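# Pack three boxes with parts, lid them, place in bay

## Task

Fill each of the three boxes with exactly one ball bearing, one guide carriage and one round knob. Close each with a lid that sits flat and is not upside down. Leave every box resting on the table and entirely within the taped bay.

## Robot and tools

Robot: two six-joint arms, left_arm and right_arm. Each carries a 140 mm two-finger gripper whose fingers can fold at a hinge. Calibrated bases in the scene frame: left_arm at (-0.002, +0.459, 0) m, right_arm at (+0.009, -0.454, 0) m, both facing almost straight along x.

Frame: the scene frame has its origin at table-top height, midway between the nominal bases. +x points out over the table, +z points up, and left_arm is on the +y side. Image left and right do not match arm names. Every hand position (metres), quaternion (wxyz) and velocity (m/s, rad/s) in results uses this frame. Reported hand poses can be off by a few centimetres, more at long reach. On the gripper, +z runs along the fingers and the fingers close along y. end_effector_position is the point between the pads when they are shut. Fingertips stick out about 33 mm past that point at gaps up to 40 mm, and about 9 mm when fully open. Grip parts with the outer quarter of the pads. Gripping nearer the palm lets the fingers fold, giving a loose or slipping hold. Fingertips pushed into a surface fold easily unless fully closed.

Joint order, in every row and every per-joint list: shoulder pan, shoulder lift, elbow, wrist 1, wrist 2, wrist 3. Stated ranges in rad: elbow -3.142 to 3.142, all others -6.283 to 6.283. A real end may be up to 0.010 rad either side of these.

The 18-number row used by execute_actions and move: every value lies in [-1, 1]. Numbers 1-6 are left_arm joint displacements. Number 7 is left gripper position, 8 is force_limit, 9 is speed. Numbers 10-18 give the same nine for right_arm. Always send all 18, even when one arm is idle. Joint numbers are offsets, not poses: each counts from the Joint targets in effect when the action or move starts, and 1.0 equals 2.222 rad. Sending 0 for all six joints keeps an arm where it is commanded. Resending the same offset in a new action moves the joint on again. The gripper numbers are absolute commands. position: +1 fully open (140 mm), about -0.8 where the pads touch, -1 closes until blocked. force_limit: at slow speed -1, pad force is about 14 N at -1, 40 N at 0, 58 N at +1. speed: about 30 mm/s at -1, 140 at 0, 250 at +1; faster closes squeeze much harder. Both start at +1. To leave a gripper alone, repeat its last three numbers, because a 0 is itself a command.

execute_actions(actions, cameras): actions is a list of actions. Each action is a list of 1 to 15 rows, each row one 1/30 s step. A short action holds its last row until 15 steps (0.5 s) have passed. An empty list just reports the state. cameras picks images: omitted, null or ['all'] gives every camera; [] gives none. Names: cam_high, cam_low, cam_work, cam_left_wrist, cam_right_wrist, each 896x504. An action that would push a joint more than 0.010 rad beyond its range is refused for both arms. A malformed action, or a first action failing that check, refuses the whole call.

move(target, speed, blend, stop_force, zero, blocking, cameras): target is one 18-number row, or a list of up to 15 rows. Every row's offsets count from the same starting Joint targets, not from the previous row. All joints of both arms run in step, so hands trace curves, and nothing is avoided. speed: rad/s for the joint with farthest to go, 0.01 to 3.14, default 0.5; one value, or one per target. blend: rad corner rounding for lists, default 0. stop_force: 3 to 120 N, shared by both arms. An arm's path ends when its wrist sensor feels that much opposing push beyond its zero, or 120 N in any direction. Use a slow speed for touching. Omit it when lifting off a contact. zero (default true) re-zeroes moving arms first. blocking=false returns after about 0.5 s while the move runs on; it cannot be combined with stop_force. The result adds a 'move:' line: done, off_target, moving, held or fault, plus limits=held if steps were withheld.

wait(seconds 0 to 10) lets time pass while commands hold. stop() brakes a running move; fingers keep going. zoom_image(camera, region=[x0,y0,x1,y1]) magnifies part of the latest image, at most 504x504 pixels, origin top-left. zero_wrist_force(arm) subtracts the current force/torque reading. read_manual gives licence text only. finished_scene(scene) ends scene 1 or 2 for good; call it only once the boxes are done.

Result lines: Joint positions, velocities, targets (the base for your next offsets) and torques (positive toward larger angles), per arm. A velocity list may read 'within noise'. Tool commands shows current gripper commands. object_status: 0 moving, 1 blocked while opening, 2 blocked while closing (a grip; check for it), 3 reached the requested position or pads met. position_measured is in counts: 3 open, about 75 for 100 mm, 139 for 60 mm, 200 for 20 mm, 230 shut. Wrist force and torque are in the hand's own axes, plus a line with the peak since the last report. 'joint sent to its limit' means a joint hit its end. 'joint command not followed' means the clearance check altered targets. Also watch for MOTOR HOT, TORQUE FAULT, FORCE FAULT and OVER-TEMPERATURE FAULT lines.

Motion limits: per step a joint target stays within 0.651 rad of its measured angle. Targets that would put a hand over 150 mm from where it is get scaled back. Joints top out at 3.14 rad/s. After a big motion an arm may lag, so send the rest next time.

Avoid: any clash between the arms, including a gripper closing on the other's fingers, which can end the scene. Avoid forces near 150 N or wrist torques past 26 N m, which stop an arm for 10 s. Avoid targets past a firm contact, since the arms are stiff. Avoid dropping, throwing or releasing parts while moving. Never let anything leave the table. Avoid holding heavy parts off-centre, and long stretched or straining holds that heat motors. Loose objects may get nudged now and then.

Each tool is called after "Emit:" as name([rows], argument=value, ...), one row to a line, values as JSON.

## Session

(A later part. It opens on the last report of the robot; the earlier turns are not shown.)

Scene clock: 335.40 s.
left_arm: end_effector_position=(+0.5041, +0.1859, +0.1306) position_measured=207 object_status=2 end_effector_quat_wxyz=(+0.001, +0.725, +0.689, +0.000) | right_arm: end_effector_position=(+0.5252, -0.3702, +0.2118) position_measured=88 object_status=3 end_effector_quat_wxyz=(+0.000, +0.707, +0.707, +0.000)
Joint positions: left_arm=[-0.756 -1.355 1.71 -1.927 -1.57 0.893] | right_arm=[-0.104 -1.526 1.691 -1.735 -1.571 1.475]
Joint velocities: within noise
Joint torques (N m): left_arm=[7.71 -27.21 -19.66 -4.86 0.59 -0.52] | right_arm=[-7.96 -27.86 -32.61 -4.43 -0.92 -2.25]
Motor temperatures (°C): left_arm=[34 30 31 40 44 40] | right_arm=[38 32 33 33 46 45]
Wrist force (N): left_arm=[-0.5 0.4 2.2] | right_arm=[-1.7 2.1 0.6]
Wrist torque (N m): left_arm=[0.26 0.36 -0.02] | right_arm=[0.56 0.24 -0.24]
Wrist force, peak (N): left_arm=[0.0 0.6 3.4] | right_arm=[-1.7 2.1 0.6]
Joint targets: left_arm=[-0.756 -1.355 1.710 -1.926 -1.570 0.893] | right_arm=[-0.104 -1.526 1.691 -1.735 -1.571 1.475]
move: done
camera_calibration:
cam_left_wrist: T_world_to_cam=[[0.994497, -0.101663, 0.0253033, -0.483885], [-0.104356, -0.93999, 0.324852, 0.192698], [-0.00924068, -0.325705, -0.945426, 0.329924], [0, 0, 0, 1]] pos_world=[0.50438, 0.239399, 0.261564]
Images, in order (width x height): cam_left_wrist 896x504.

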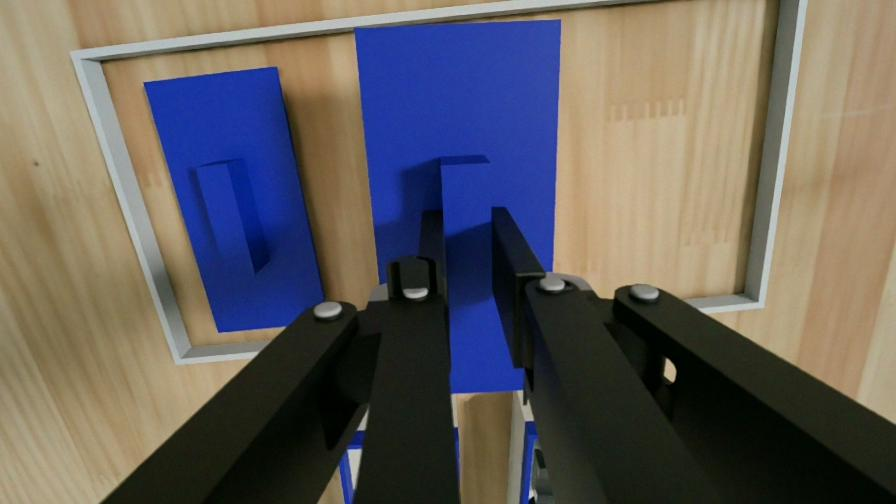

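Emit:
move(target=[-0.0769,0.1824,-0.2509,0.0686,0,-0.059,-1,-0.1,-1,0,0,0,0,0,0,0.326,0,-1], speed=0.4, cameras=["cam_left_wrist","cam_work","cam_low"])

Emit:
zoom_image(camera="cam_left_wrist", region=[320, 0, 620, 300])

Emit:
zoom_image(camera="cam_low", region=[376, 234, 428, 272])

Emit:
zoom_image(camera="cam_work", region=[380, 240, 500, 340])

Scene clock: 338.77 s.
left_arm: end_effector_position=(+0.5576, -0.0312, +0.1184) position_measured=207 object_status=2 end_effector_quat_wxyz=(+0.000, +0.738, +0.674, +0.000) | right_arm: end_effector_position=(+0.5252, -0.3702, +0.2118) position_measured=88 object_status=3 end_effector_quat_wxyz=(+0.000, +0.707, +0.707, +0.000)
Joint positions: left_arm=[-0.927 -0.95 1.152 -1.774 -1.57 0.762] | right_arm=[-0.104 -1.526 1.691 -1.735 -1.571 1.475]
Joint velocities: within noise
Joint torques (N m): left_arm=[7.34 -47.2 -34.79 -5.79 0.64 2.6] | right_arm=[-9.09 -28.24 -32.78 -4.41 -1.19 -2.15]
Motor temperatures (°C): left_arm=[34 30 31 40 44 39] | right_arm=[38 32 33 33 46 45]
Wrist force (N): left_arm=[-0.4 0.4 2.0] | right_arm=[-1.4 1.8 0.7]
Wrist torque (N m): left_arm=[0.30 0.36 0.02] | right_arm=[0.50 0.18 -0.23]
Wrist force, peak (N): left_arm=[-2.7 0.5 2.6] | right_arm=[-1.7 2.2 0.6]
Joint targets: left_arm=[-0.927 -0.950 1.152 -1.774 -1.570 0.762] | right_arm=[-0.104 -1.526 1.691 -1.735 -1.571 1.475]
move: done
camera_calibration:
cam_left_wrist: T_world_to_cam=[[0.989679, -0.141131, 0.0248332, -0.557333], [-0.141507, -0.935192, 0.324641, 0.0190192], [-0.022593, -0.324804, -0.945511, 0.255624], [0, 0, 0, 1]] pos_world=[0.560048, 0.0221573, 0.249361]
Images, in order (width x height): cam_low 896x504, cam_work 896x504, cam_left_wrist 896x504.

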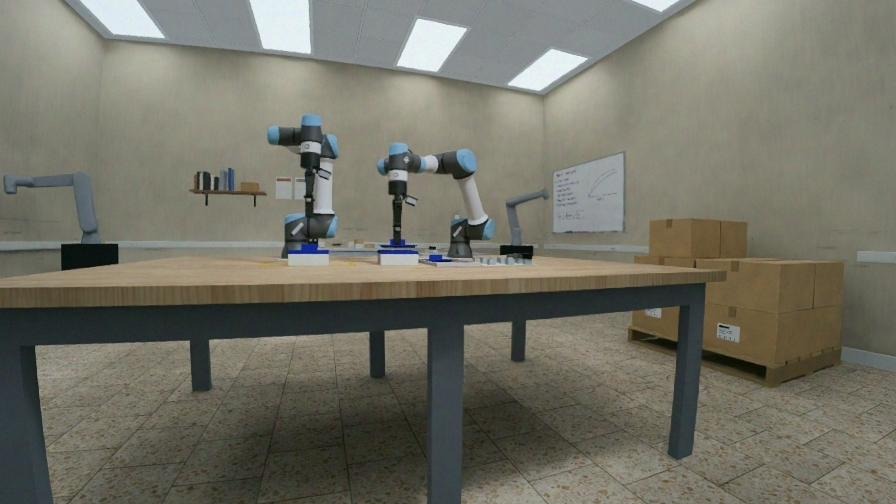

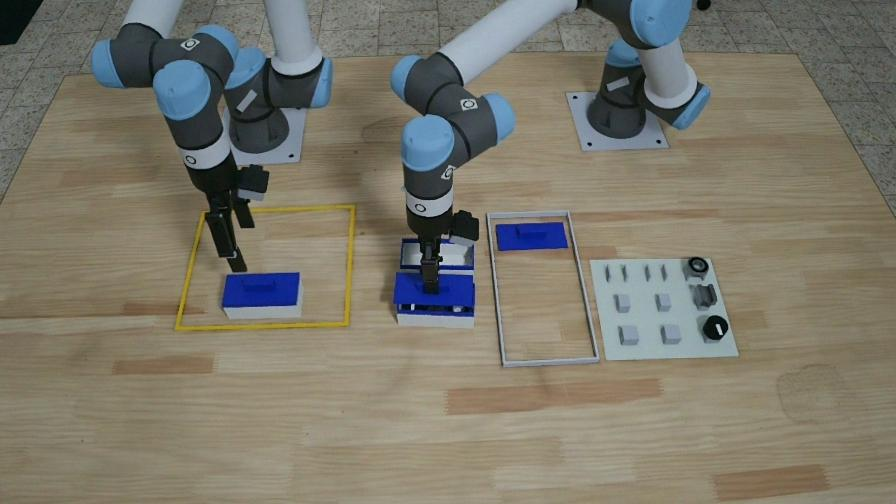

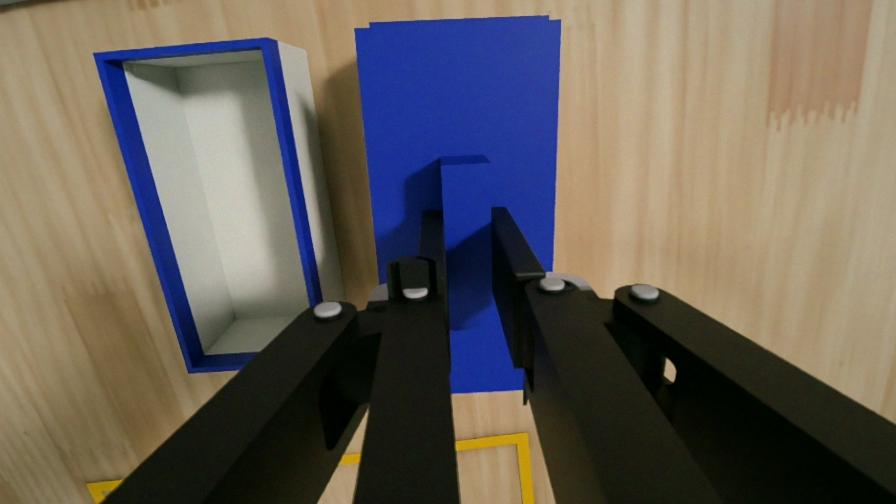

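Scaled by 1.680 from the camera's 896x504 image, which has a finer 1280x720 frame.

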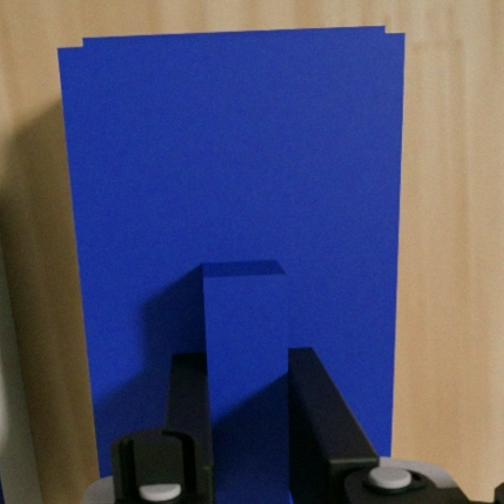

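Scaled by 9.692 from the camera's 896x504 image, which has a finer 1280x720 frame.

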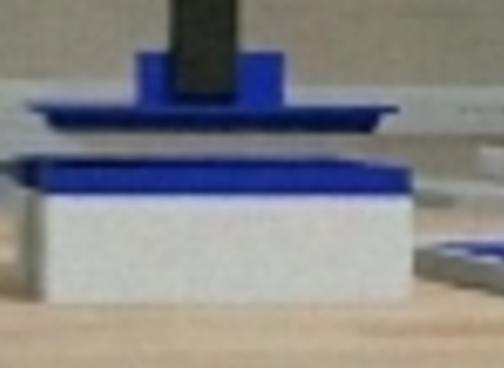

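Scaled by 4.200 from the camera's 896x504 image, which has a finer 1280x720 frame.

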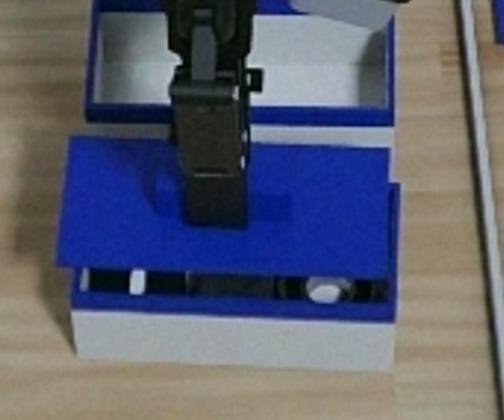

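Emit:
move([
  [0.0035,-0.0016,0.0032,-0.001,0,0.0035,-1,-0.1,-1,0,0,0,0,0,0,0.326,0,-1],
  [0.0035,0.0027,0.016,-0.0182,0,0.0035,-1,-0.1,-1,0,0,0,0,0,0,0.326,0,-1],
  [0.0035,0.0059,0.0239,-0.0292,0,0.0035,-1,-0.1,-1,0,0,0,0,0,0,0.326,0,-1],
], speed=[0.06,0.06,0.025], stop_force=5, cameras=["cam_low","cam_work","cam_left_wrist"])

Emit:
zoom_image(camera="cam_low", region=[376, 234, 428, 272])

Emit:
zoom_image(camera="cam_work", region=[380, 240, 500, 340])

Scene clock: 344.10 s.
left_arm: end_effector_position=(+0.5603, -0.0254, +0.0960) position_measured=207 object_status=2 end_effector_quat_wxyz=(+0.000, +0.738, +0.674, +0.000) | right_arm: end_effector_position=(+0.5252, -0.3702, +0.2118) position_measured=88 object_status=3 end_effector_quat_wxyz=(+0.000, +0.707, +0.707, +0.000)
Joint positions: left_arm=[-0.919 -0.941 1.196 -1.825 -1.57 0.769] | right_arm=[-0.104 -1.526 1.691 -1.735 -1.571 1.475]
Joint velocities: within noise
Joint torques (N m): left_arm=[-9.47 -62.07 -33.08 -0.74 0.6 -2.06] | right_arm=[-9.34 -29.85 -31.69 -4.41 -0.5 -2.04]
Motor temperatures (°C): left_arm=[34 30 31 40 44 39] | right_arm=[38 32 33 33 46 45]
Wrist force (N): left_arm=[-0.7 0.6 1.4] | right_arm=[-1.6 1.9 0.5]
Wrist torque (N m): left_arm=[0.30 0.29 0.01] | right_arm=[0.52 0.22 -0.23]
Wrist force, peak (N): left_arm=[1.2 -1.8 -10.8] | right_arm=[-1.7 2.2 0.7]
Joint targets: left_arm=[-0.919 -0.941 1.196 -1.825 -1.570 0.769] | right_arm=[-0.104 -1.526 1.691 -1.735 -1.571 1.475]
move: contact (left_arm); path passed 2 of 3 targets; left_arm: the wrist 1 is farthest, 0.014 rad from its target
camera_calibration:
cam_left_wrist: T_world_to_cam=[[0.989694, -0.141158, 0.0240883, -0.558585], [-0.141307, -0.935459, 0.323958, 0.0320364], [-0.0231957, -0.324024, -0.945765, 0.236824], [0, 0, 0, 1]] pos_world=[0.562848, 0.0278565, 0.227056]
Images, in order (width x height): cam_low 896x504, cam_work 896x504, cam_left_wrist 896x504.

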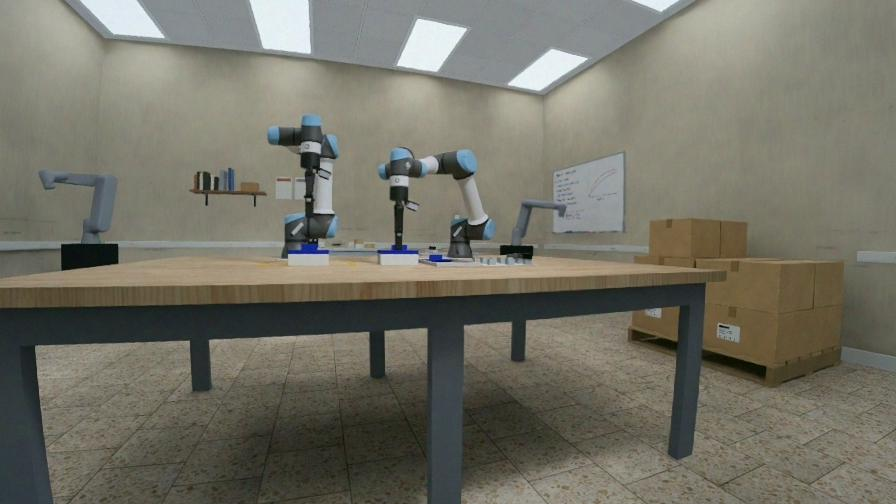

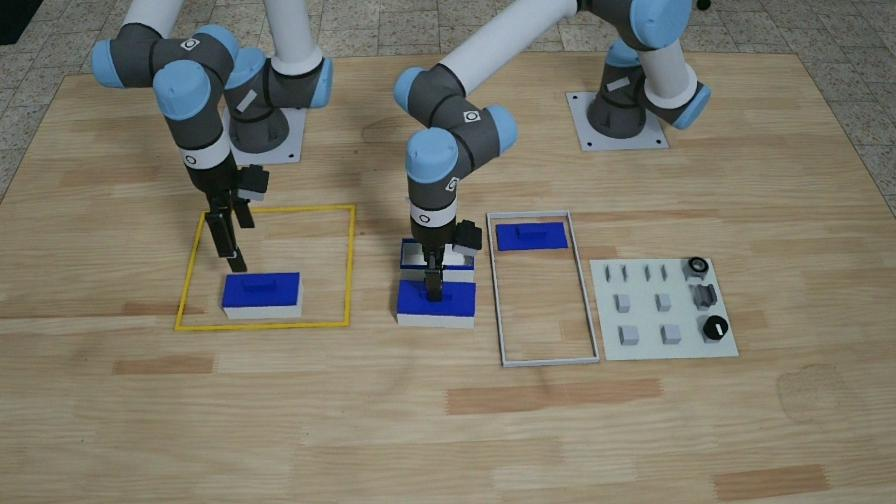

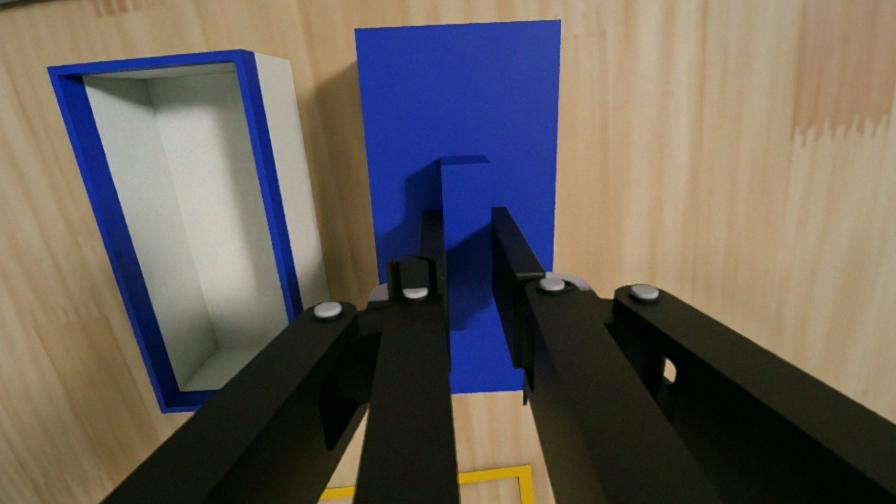

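Scaled by 9.692 from the camera's 896x504 image, which has a finer 1280x720 frame.

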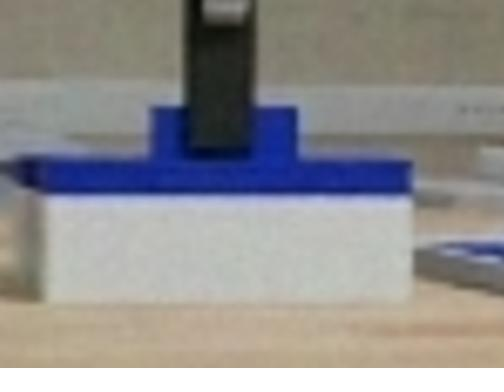

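Scaled by 4.200 from the camera's 896x504 image, which has a finer 1280x720 frame.

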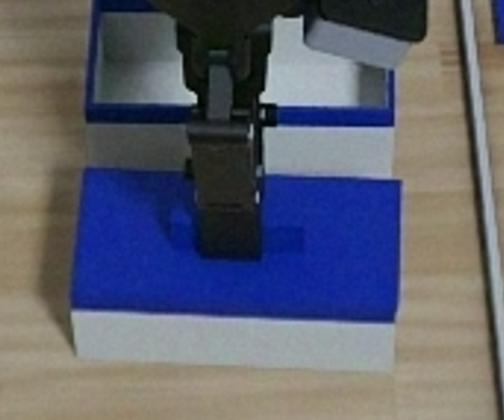

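Emit:
move([
  [0,0,0,0,0,0,-0.166,-0.2,-1,0,0,0,0,0,0,0.326,0,-1],
  [0,-0.0084,-0.0263,0.0343,0,0,-0.166,-0.2,-1,0,0,0,0,0,0,0.326,0,-1],
  [0.3468,-0.1861,0.2437,-0.058,0,1.0,0,-0.2,-1,0,0,0,0,0,0,0.326,0,-1],
  [0.3468,-0.1861,0.2437,-0.058,0,1.0,0,-0.2,-1,0.2553,0.1956,-0.2371,0.0411,0,0.2957,0.326,0,-1],
], speed=[0.2,0.15,0.9,0.6], cameras=["cam_left_wrist","cam_right_wrist","cam_work"])

Scene clock: 354.00 s.
left_arm: end_effector_position=(+0.5654, +0.5239, +0.1201) position_measured=129 object_status=3 end_effector_quat_wxyz=(+0.000, +1.000, +0.014, +0.000) | right_arm: end_effector_position=(+0.5612, -0.0238, +0.2004) position_measured=88 object_status=3 end_effector_quat_wxyz=(+0.000, +0.738, +0.674, +0.001)
Joint positions: left_arm=[-0.149 -1.354 1.737 -1.954 -1.57 2.991] | right_arm=[0.463 -1.092 1.164 -1.644 -1.571 2.131]
Joint velocities: within noise
Joint torques (N m): left_arm=[8.55 -26.58 -27.01 -1.19 0.45 2.39] | right_arm=[8.79 -39.51 -28.78 -4.68 -0.93 2.59]
Motor temperatures (°C): left_arm=[34 30 31 40 44 39] | right_arm=[38 32 33 33 46 45]
Wrist force (N): left_arm=[-0.2 0.1 1.3] | right_arm=[-1.7 2.1 0.8]
Wrist torque (N m): left_arm=[0.19 0.29 0.00] | right_arm=[0.54 0.23 -0.24]
Wrist force, peak (N): left_arm=[-2.3 -0.1 1.6] | right_arm=[-4.5 0.3 0.9]
Joint targets: left_arm=[-0.149 -1.354 1.737 -1.954 -1.570 2.991] | right_arm=[0.463 -1.092 1.164 -1.644 -1.571 2.132]
move: done
camera_calibration:
cam_left_wrist: T_world_to_cam=[[-0.0222031, -0.999476, 0.023537, 0.535129], [-0.945715, 0.0286325, 0.323735, 0.488591], [-0.324239, -0.0150714, -0.945855, 0.446075], [0, 0, 0, 1]] pos_world=[0.618584, 0.527582, 0.251153]
cam_right_wrist: T_world_to_cam=[[0.998237, -0.0575497, -0.0145373, -0.547185], [-0.0490661, -0.93786, 0.343527, -0.0629908], [-0.0334039, -0.342208, -0.93903, 0.344632], [0, 0, 0, 1]] pos_world=[0.554641, 0.0273691, 0.337305]
Images, in order (width x height): cam_work 896x504, cam_left_wrist 896x504, cam_right_wrist 896x504.

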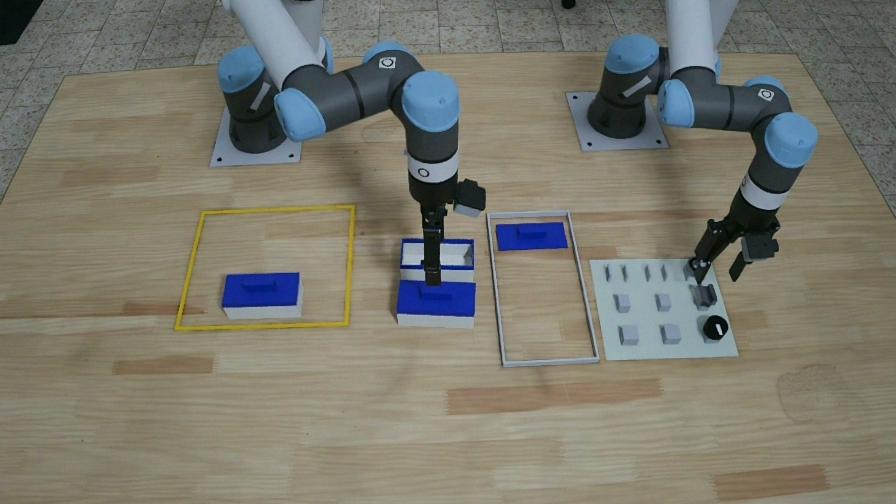

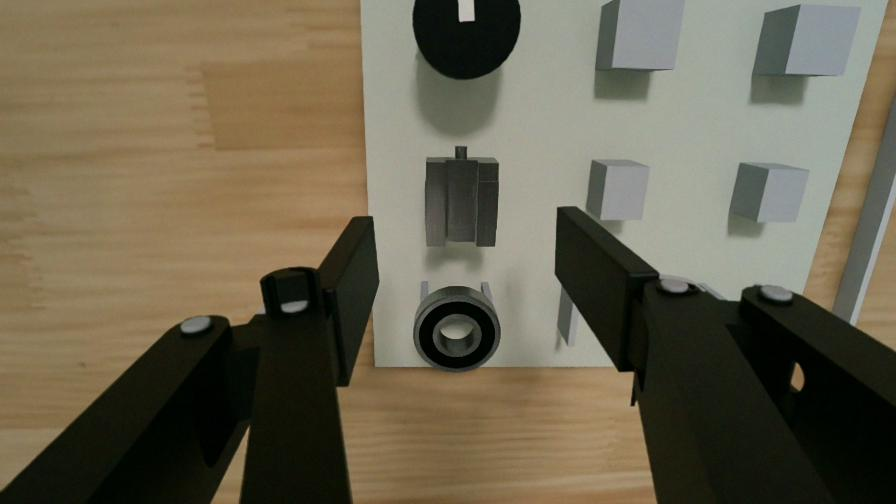

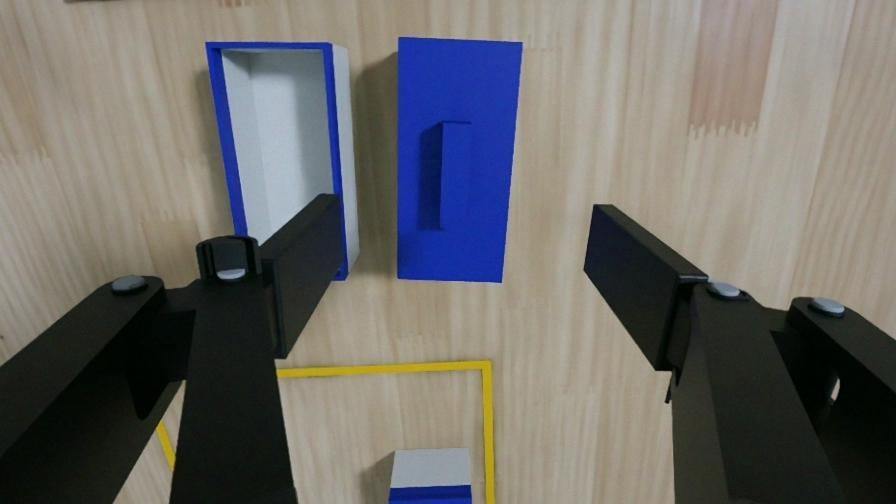

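Emit:
move([
  [0.0008,0.0014,-0.0019,0.0006,0,0.0334,0,-0.2,-1,0,0.0424,0.1182,-0.1606,0,0,0.326,0,-1],
  [0.0008,0.031,0.0383,-0.0692,0,0.0334,0,-0.2,-1,0,0.0424,0.1182,-0.1606,0,0,0.326,0,-1],
], speed=[0.2,0.15], cameras=["cam_left_wrist","cam_right_wrist"])

Scene clock: 359.57 s.
left_arm: end_effector_position=(+0.5668, +0.5247, +0.0586) position_measured=129 object_status=3 end_effector_quat_wxyz=(+0.000, +1.000, -0.022, +0.000) | right_arm: end_effector_position=(+0.5613, -0.0237, +0.0454) position_measured=88 object_status=3 end_effector_quat_wxyz=(+0.000, +0.738, +0.674, +0.001)
Joint positions: left_arm=[-0.147 -1.285 1.822 -2.108 -1.57 3.066] | right_arm=[0.463 -0.998 1.427 -2.001 -1.571 2.132]
Joint velocities: within noise
Joint torques (N m): left_arm=[4.65 -45.48 -31.91 -0.41 0.4 -2.15] | right_arm=[6.72 -56.73 -33.83 -4.31 -0.75 2.67]
Motor temperatures (°C): left_arm=[34 30 31 40 44 39] | right_arm=[38 32 33 33 46 45]
Wrist force (N): left_arm=[0.2 0.4 1.5] | right_arm=[-1.5 2.0 0.7]
Wrist torque (N m): left_arm=[0.31 0.19 0.01] | right_arm=[0.51 0.18 -0.25]
Wrist force, peak (N): left_arm=[0.1 0.4 2.6] | right_arm=[-1.9 2.2 1.1]
Joint targets: left_arm=[-0.147 -1.285 1.822 -2.108 -1.570 3.066] | right_arm=[0.463 -0.998 1.427 -2.001 -1.571 2.132]
move: done
camera_calibration:
cam_left_wrist: T_world_to_cam=[[-0.0944427, -0.995253, 0.0235139, 0.576231], [-0.941015, 0.096955, 0.324177, 0.471218], [-0.324918, 0.00848927, -0.945704, 0.376397], [0, 0, 0, 1]] pos_world=[0.620142, 0.524614, 0.189653]
cam_right_wrist: T_world_to_cam=[[0.998232, -0.0576426, -0.0145026, -0.549526], [-0.0491664, -0.937867, 0.343494, -0.00952383], [-0.0334014, -0.342174, -0.939043, 0.199248], [0, 0, 0, 1]] pos_world=[0.554741, 0.0275693, 0.182404]
Images, in order (width x height): cam_left_wrist 896x504, cam_right_wrist 896x504.

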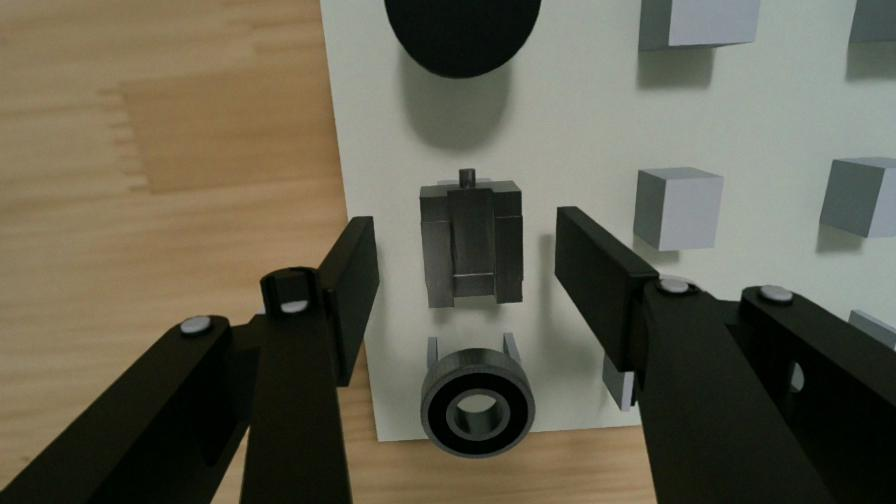

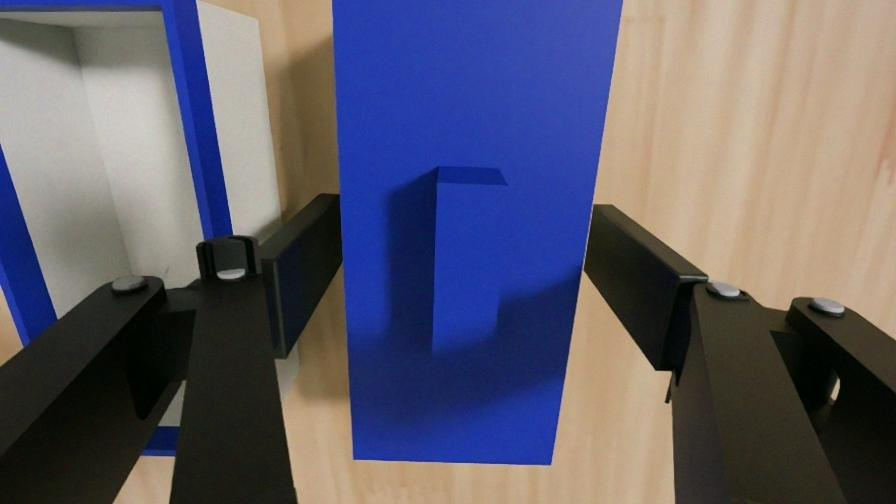

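Emit:
move([
  [0,0,0,0,0,0,-1,-0.2,-1,0,0,0,0,0,0,-1,0,-1],
  [0,-0.0296,-0.0402,0.0699,0,0,-1,-0.2,-1,0,-0.0271,-0.0477,0.0754,0,0,-1,0,-1],
], speed=0.12, cameras=["cam_left_wrist","cam_right_wrist","cam_work"])

Scene clock: 365.80 s.
left_arm: end_effector_position=(+0.5666, +0.5247, +0.1203) position_measured=180 object_status=2 end_effector_quat_wxyz=(+0.000, +1.000, -0.022, +0.000) | right_arm: end_effector_position=(+0.5612, -0.0237, +0.1200) position_measured=126 object_status=2 end_effector_quat_wxyz=(+0.000, +0.738, +0.674, +0.000)
Joint positions: left_arm=[-0.147 -1.351 1.733 -1.953 -1.57 3.066] | right_arm=[0.463 -1.058 1.32 -1.833 -1.571 2.132]
Joint velocities: within noise
Joint torques (N m): left_arm=[-8 -26.82 -17.52 -6.1 0.34 -1.9] | right_arm=[0.47 -42.78 -13.56 -5.09 -1.03 2.18]
Motor temperatures (°C): left_arm=[34 30 31 40 44 39] | right_arm=[38 32 33 33 46 45]
Wrist force (N): left_arm=[-0.1 0.2 2.4] | right_arm=[-1.7 1.8 4.6]
Wrist torque (N m): left_arm=[0.23 0.23 0.00] | right_arm=[0.48 0.21 -0.24]
Wrist force, peak (N): left_arm=[0.1 0.3 3.5] | right_arm=[-2.0 1.7 6.3]
Joint targets: left_arm=[-0.147 -1.351 1.733 -1.953 -1.570 3.066] | right_arm=[0.463 -1.058 1.321 -1.833 -1.571 2.132]
move: done
camera_calibration:
cam_left_wrist: T_world_to_cam=[[-0.0944397, -0.995253, 0.0235029, 0.574763], [-0.941046, 0.0969493, 0.324088, 0.451073], [-0.324829, 0.0084895, -0.945735, 0.434634], [0, 0, 0, 1]] pos_world=[0.619942, 0.524614, 0.251353]
cam_right_wrist: T_world_to_cam=[[0.998216, -0.0576873, -0.0154232, -0.548199], [-0.0488765, -0.937714, 0.343953, -0.0353978], [-0.0343043, -0.342585, -0.93886, 0.269675], [0, 0, 0, 1]] pos_world=[0.554742, 0.0275697, 0.256908]
Images, in order (width x height): cam_work 896x504, cam_left_wrist 896x504, cam_right_wrist 896x504.

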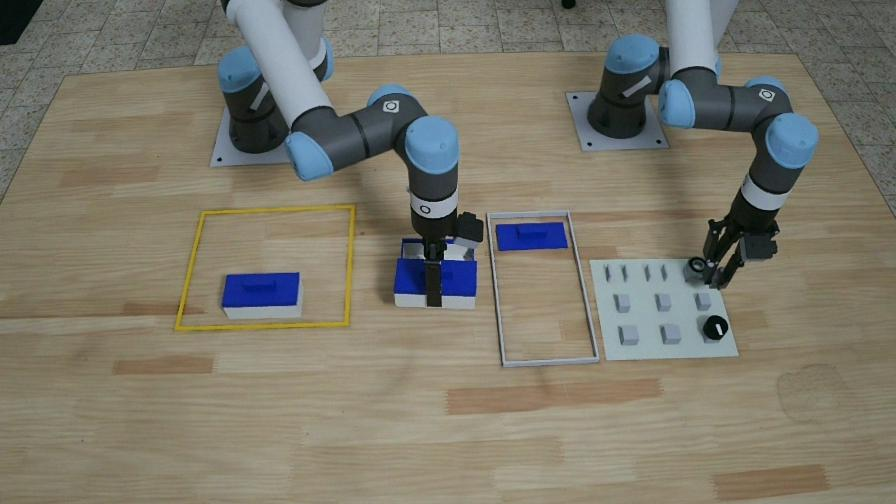

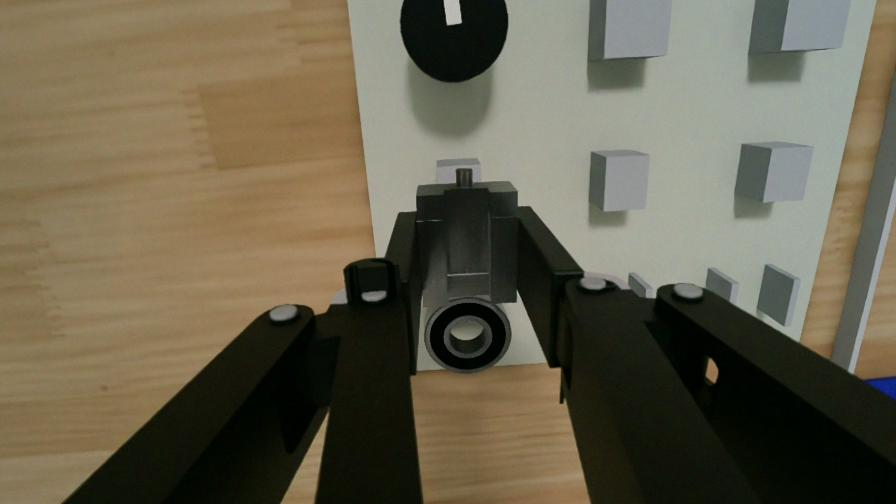

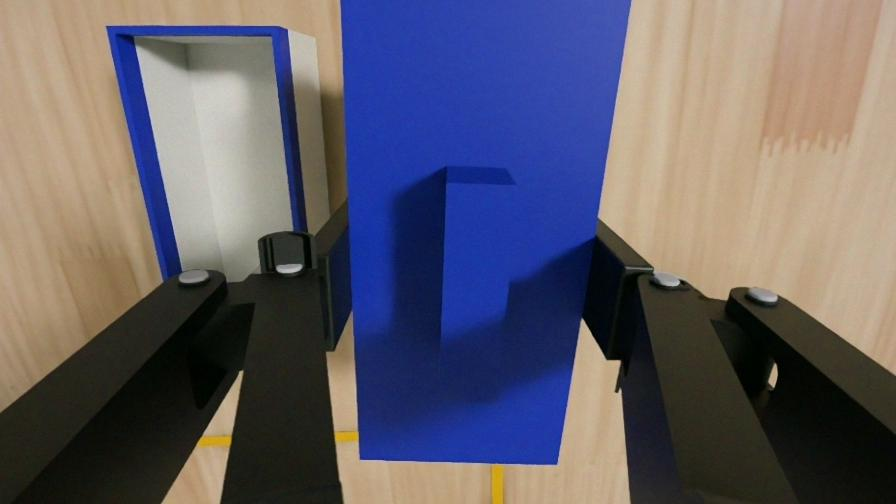

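Emit:
move([
  [0,0,0,0,0,0,-1,-0.2,-1,-0.2716,-0.3026,0.3375,-0.0353,0,-0.3122,-1,0,-1],
  [-0.4012,0.0891,-0.1333,0.0443,0,-0.3847,-1,-0.2,-1,-0.2716,-0.3026,0.3375,-0.0353,0,-0.3122,-1,0,-1],
], speed=[0.45,0.8], cameras=["cam_left_wrist","cam_right_wrist","cam_work"])

Scene clock: 370.27 s.
left_arm: end_effector_position=(+0.4559, -0.0200, +0.1302) position_measured=180 object_status=2 end_effector_quat_wxyz=(+0.000, +0.999, -0.040, +0.000) | right_arm: end_effector_position=(+0.4254, -0.3752, +0.1402) position_measured=126 object_status=2 end_effector_quat_wxyz=(+0.000, +0.707, +0.707, +0.000)
Joint positions: left_arm=[-1.038 -1.153 1.437 -1.854 -1.57 2.211] | right_arm=[-0.14 -1.73 2.071 -1.912 -1.571 1.438]
Joint velocities: within noise
Joint torques (N m): left_arm=[-9.83 -50.05 -24.38 -5.92 0.32 -1.84] | right_arm=[-10.89 -25.35 -14.64 -1.36 -0.66 -2.38]
Motor temperatures (°C): left_arm=[33 30 31 40 44 39] | right_arm=[38 32 33 33 46 45]
Wrist force (N): left_arm=[-0.4 0.5 2.4] | right_arm=[-1.8 1.7 4.6]
Wrist torque (N m): left_arm=[0.32 0.33 0.04] | right_arm=[0.48 0.23 -0.23]
Wrist force, peak (N): left_arm=[-3.6 5.2 2.3] | right_arm=[3.3 1.0 6.2]
Joint targets: left_arm=[-1.038 -1.153 1.437 -1.854 -1.570 2.211] | right_arm=[-0.140 -1.730 2.071 -1.912 -1.571 1.438]
move: done
camera_calibration:
cam_left_wrist: T_world_to_cam=[[-0.130991, -0.991106, 0.0234805, 0.0386075], [-0.93683, 0.131496, 0.324128, 0.395285], [-0.324333, 0.0204605, -0.945722, 0.412682], [0, 0, 0, 1]] pos_world=[0.509219, -0.0221581, 0.261253]
cam_right_wrist: T_world_to_cam=[[0.999359, 0.0325324, -0.0149704, -0.399351], [0.0356984, -0.938191, 0.344271, -0.414743], [-0.0028451, -0.344585, -0.938751, 0.149349], [0, 0, 0, 1]] pos_world=[0.414326, -0.324653, 0.277007]
Images, in order (width x height): cam_work 896x504, cam_left_wrist 896x504, cam_right_wrist 896x504.

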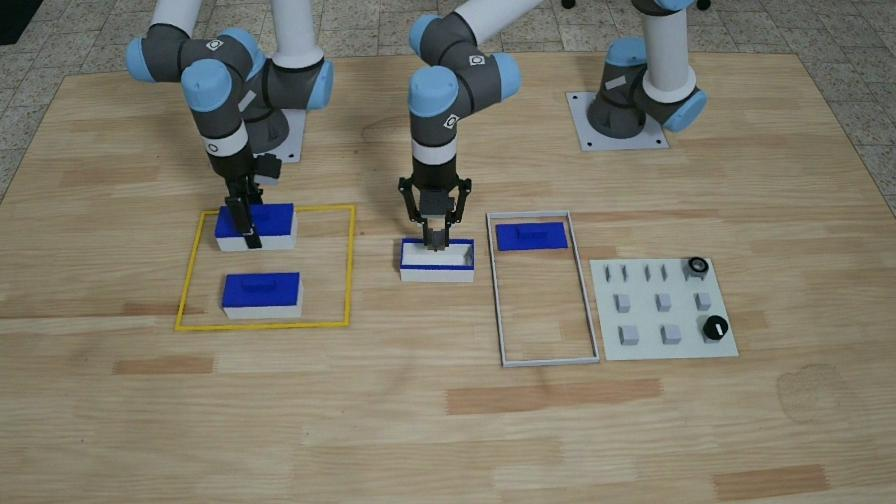

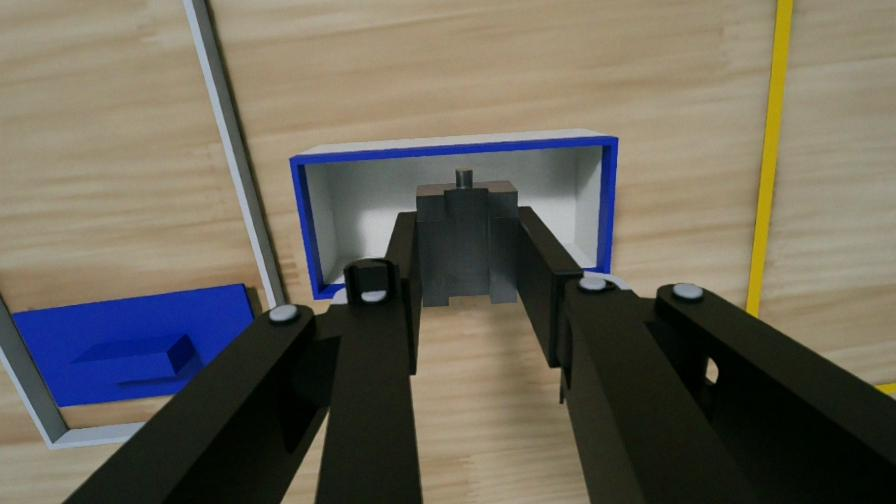

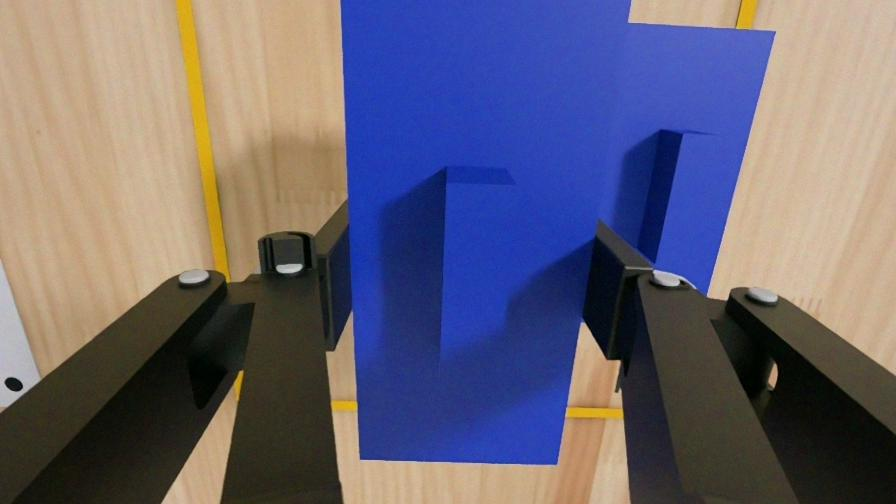

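Emit:
move([
  [-0.0023,0.0179,0.0468,-0.0651,0,-0.002,-1,-0.2,-1,0,0.0521,0.0708,-0.1228,0,0,-1,0,-1],
  [-0.0023,0.034,0.0653,-0.0996,0,-0.002,-1,-0.2,-1,0,0.0593,0.0768,-0.136,0,0,-1,0,-1],
], speed=[0.12,0.05], stop_force=5, cameras=["cam_left_wrist","cam_right_wrist","cam_work"])

Scene clock: 378.47 s.
left_arm: end_effector_position=(+0.4512, -0.0190, +0.0368) position_measured=180 object_status=2 end_effector_quat_wxyz=(+0.000, +0.999, -0.040, +0.000) | right_arm: end_effector_position=(+0.4253, -0.3752, +0.0446) position_measured=126 object_status=2 end_effector_quat_wxyz=(+0.000, +0.707, +0.707, +0.000)
Joint positions: left_arm=[-1.044 -1.078 1.581 -2.074 -1.57 2.206] | right_arm=[-0.14 -1.604 2.236 -2.203 -1.571 1.438]
Joint velocities: within noise
Joint torques (N m): left_arm=[-0.21 -55.16 -31.6 -1.81 0.24 0.37] | right_arm=[-9.84 -27.29 -33.19 -3.47 -0.81 -2.54]
Motor temperatures (°C): left_arm=[33 30 31 40 44 39] | right_arm=[37 32 33 33 46 45]
Wrist force (N): left_arm=[-0.2 0.4 2.3] | right_arm=[-2.2 2.7 1.1]
Wrist torque (N m): left_arm=[0.32 0.26 0.02] | right_arm=[0.45 0.01 -0.26]
Wrist force, peak (N): left_arm=[-1.3 -1.5 -12.5] | right_arm=[-1.1 -0.3 -10.1]
Joint targets: left_arm=[-1.044 -1.078 1.581 -2.074 -1.570 2.206] | right_arm=[-0.140 -1.604 2.236 -2.203 -1.571 1.438]
move: contact (left_arm, right_arm); path passed 1 of 2 targets; right_arm: the wrist 1 is farthest, 0.011 rad from its target
camera_calibration:
cam_left_wrist: T_world_to_cam=[[-0.131593, -0.991009, 0.0241742, 0.0414627], [-0.936848, 0.132298, 0.323748, 0.421064], [-0.324035, 0.0199554, -0.945834, 0.32276], [0, 0, 0, 1]] pos_world=[0.504515, -0.021057, 0.167957]
cam_right_wrist: T_world_to_cam=[[0.999354, 0.0325585, -0.0151896, -0.400631], [0.0357981, -0.938222, 0.344177, -0.381896], [-0.00304534, -0.344498, -0.938782, 0.0598151], [0, 0, 0, 1]] pos_world=[0.414226, -0.324653, 0.181508]
Images, in order (width x height): cam_work 896x504, cam_left_wrist 896x504, cam_right_wrist 896x504.

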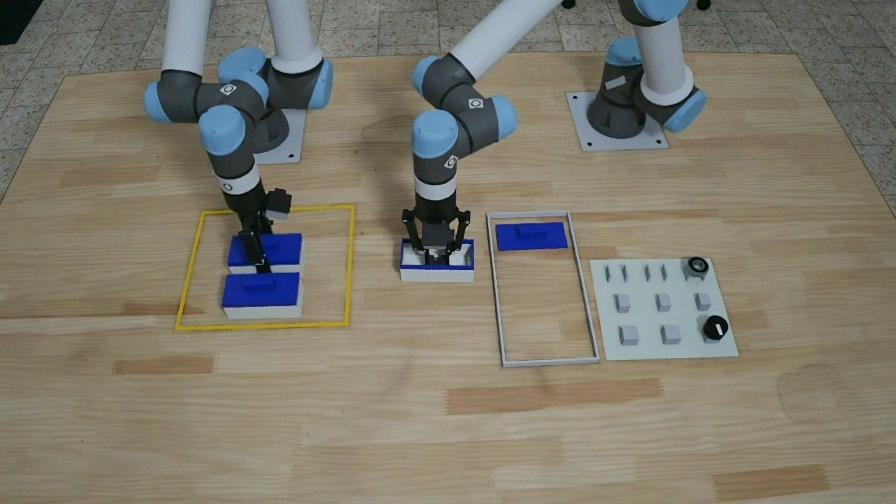

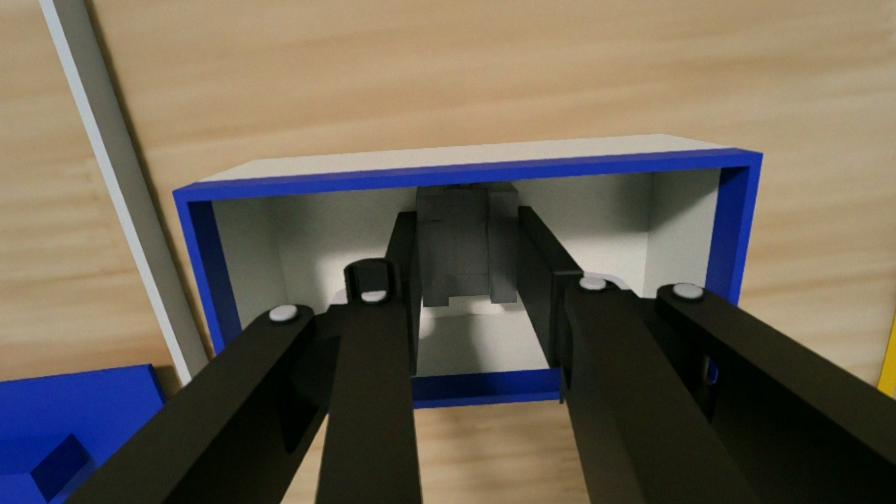

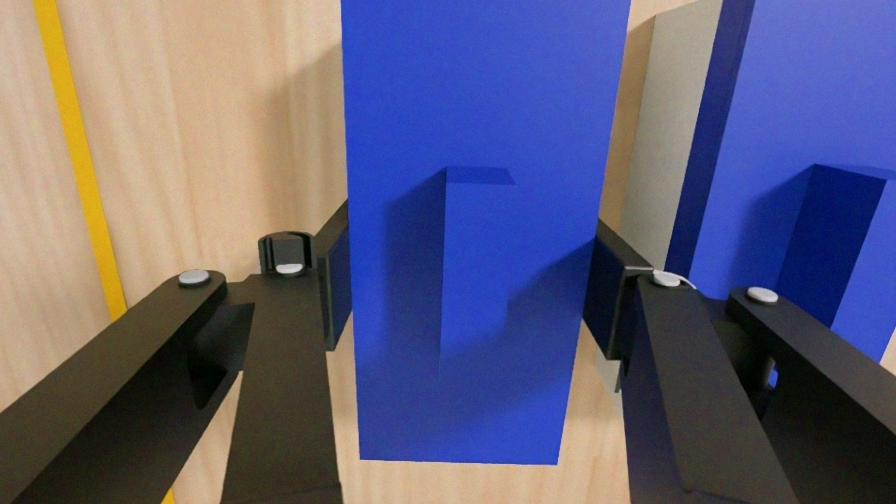

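Emit:
move([
  [0,0,0,0,0,0,-0.229,-0.2,-1,0,0,0,0,0,0,0.223,0,-1],
  [0,-0.0383,-0.0584,0.0968,0,0,-0.229,-0.2,-1,0,-0.0746,-0.1313,0.206,0,0,0.223,0,-1],
  [0.3957,-0.1933,0.1504,0.043,0,-0.3276,0,-0.2,-0.5,0,-0.0746,-0.1313,0.206,0,0,0.326,0,-1],
], speed=[0.2,0.2,0.8], cameras=["cam_left_wrist","cam_right_wrist","cam_work"])

Emit:
zoom_image(camera="cam_left_wrist", region=[230, 80, 700, 420])

Scene clock: 385.93 s.
left_arm: end_effector_position=(+0.4987, +0.5243, +0.1201) position_measured=129 object_status=0 end_effector_quat_wxyz=(+0.000, +0.723, +0.691, +0.000) | right_arm: end_effector_position=(+0.4251, -0.3752, +0.2000) position_measured=88 object_status=0 end_effector_quat_wxyz=(+0.000, +0.707, +0.707, +0.000)
Joint positions: left_arm=[-0.164 -1.508 1.915 -1.979 -1.57 1.478] | right_arm=[-0.14 -1.77 1.944 -1.745 -1.571 1.438]
Joint velocities: within noise
Joint torques (N m): left_arm=[10.14 -35.5 -16.86 -0.56 0.21 -2.16] | right_arm=[-10.24 -7.96 -14.17 -0.91 -1 -2.47]
Motor temperatures (°C): left_arm=[33 30 31 40 43 39] | right_arm=[37 32 33 33 46 45]
Wrist force (N): left_arm=[-0.2 0.5 1.5] | right_arm=[-1.4 2.0 0.6]
Wrist torque (N m): left_arm=[0.30 0.27 -0.01] | right_arm=[0.52 0.17 -0.24]
Wrist force, peak (N): left_arm=[-2.7 5.3 1.5] | right_arm=[-1.9 2.2 3.1]
Joint targets: left_arm=[-0.164 -1.508 1.915 -1.979 -1.570 1.478] | right_arm=[-0.140 -1.770 1.944 -1.745 -1.571 1.438]
move: done
camera_calibration:
cam_left_wrist: T_world_to_cam=[[0.995138, -0.0954464, 0.0242786, -0.447322], [-0.0981537, -0.940945, 0.324019, 0.511134], [-0.0080816, -0.324827, -0.945739, 0.429098], [0, 0, 0, 1]] pos_world=[0.498785, 0.577636, 0.251058]
cam_right_wrist: T_world_to_cam=[[0.999354, 0.032488, -0.0153766, -0.398131], [0.0357963, -0.938225, 0.34417, -0.435375], [-0.00324531, -0.344498, -0.938781, 0.205785], [0, 0, 0, 1]] pos_world=[0.414126, -0.324653, 0.336908]
Images, in order (width x height): cam_work 896x504, cam_left_wrist 896x504, cam_right_wrist 896x504.

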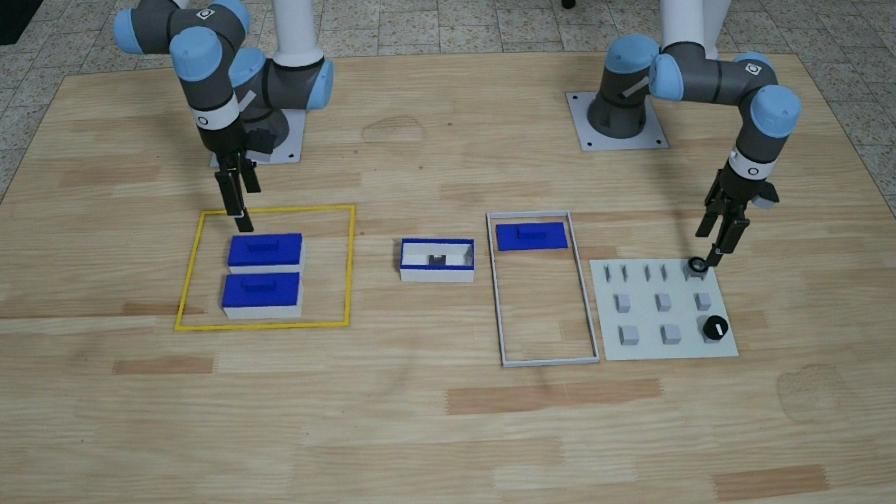

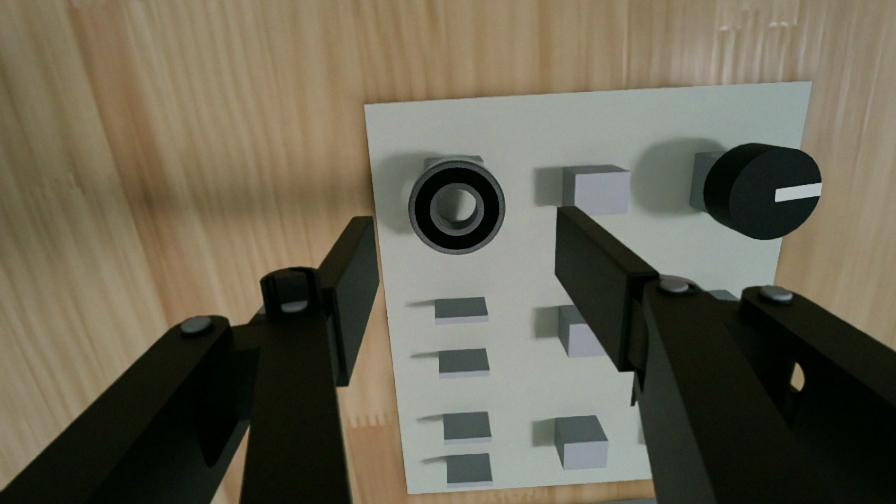

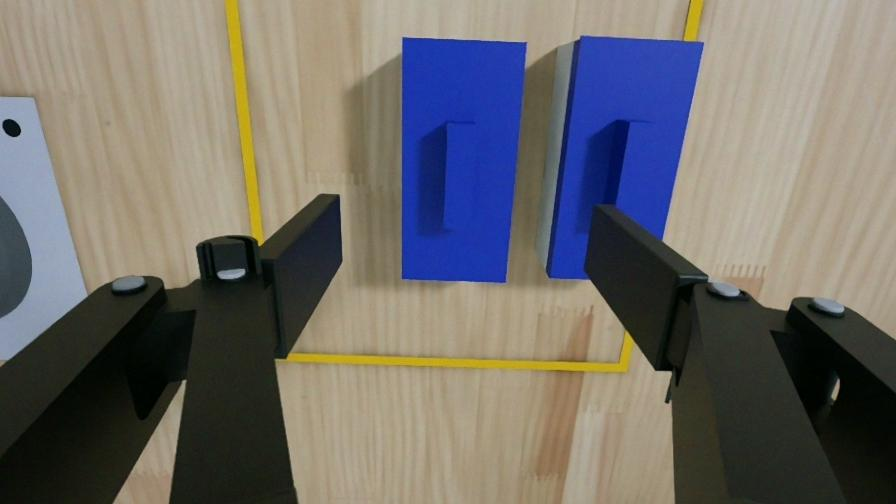

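Scaled by 1.072 from the camera's 896x504 image, which has a finer 1280x720 frame.

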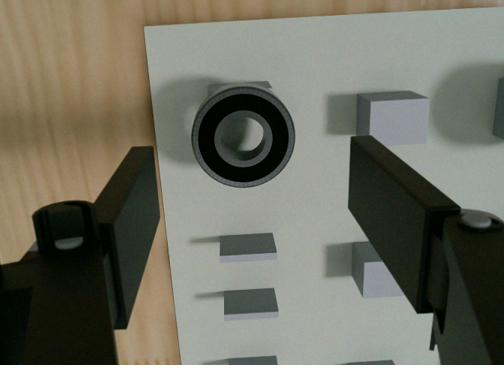

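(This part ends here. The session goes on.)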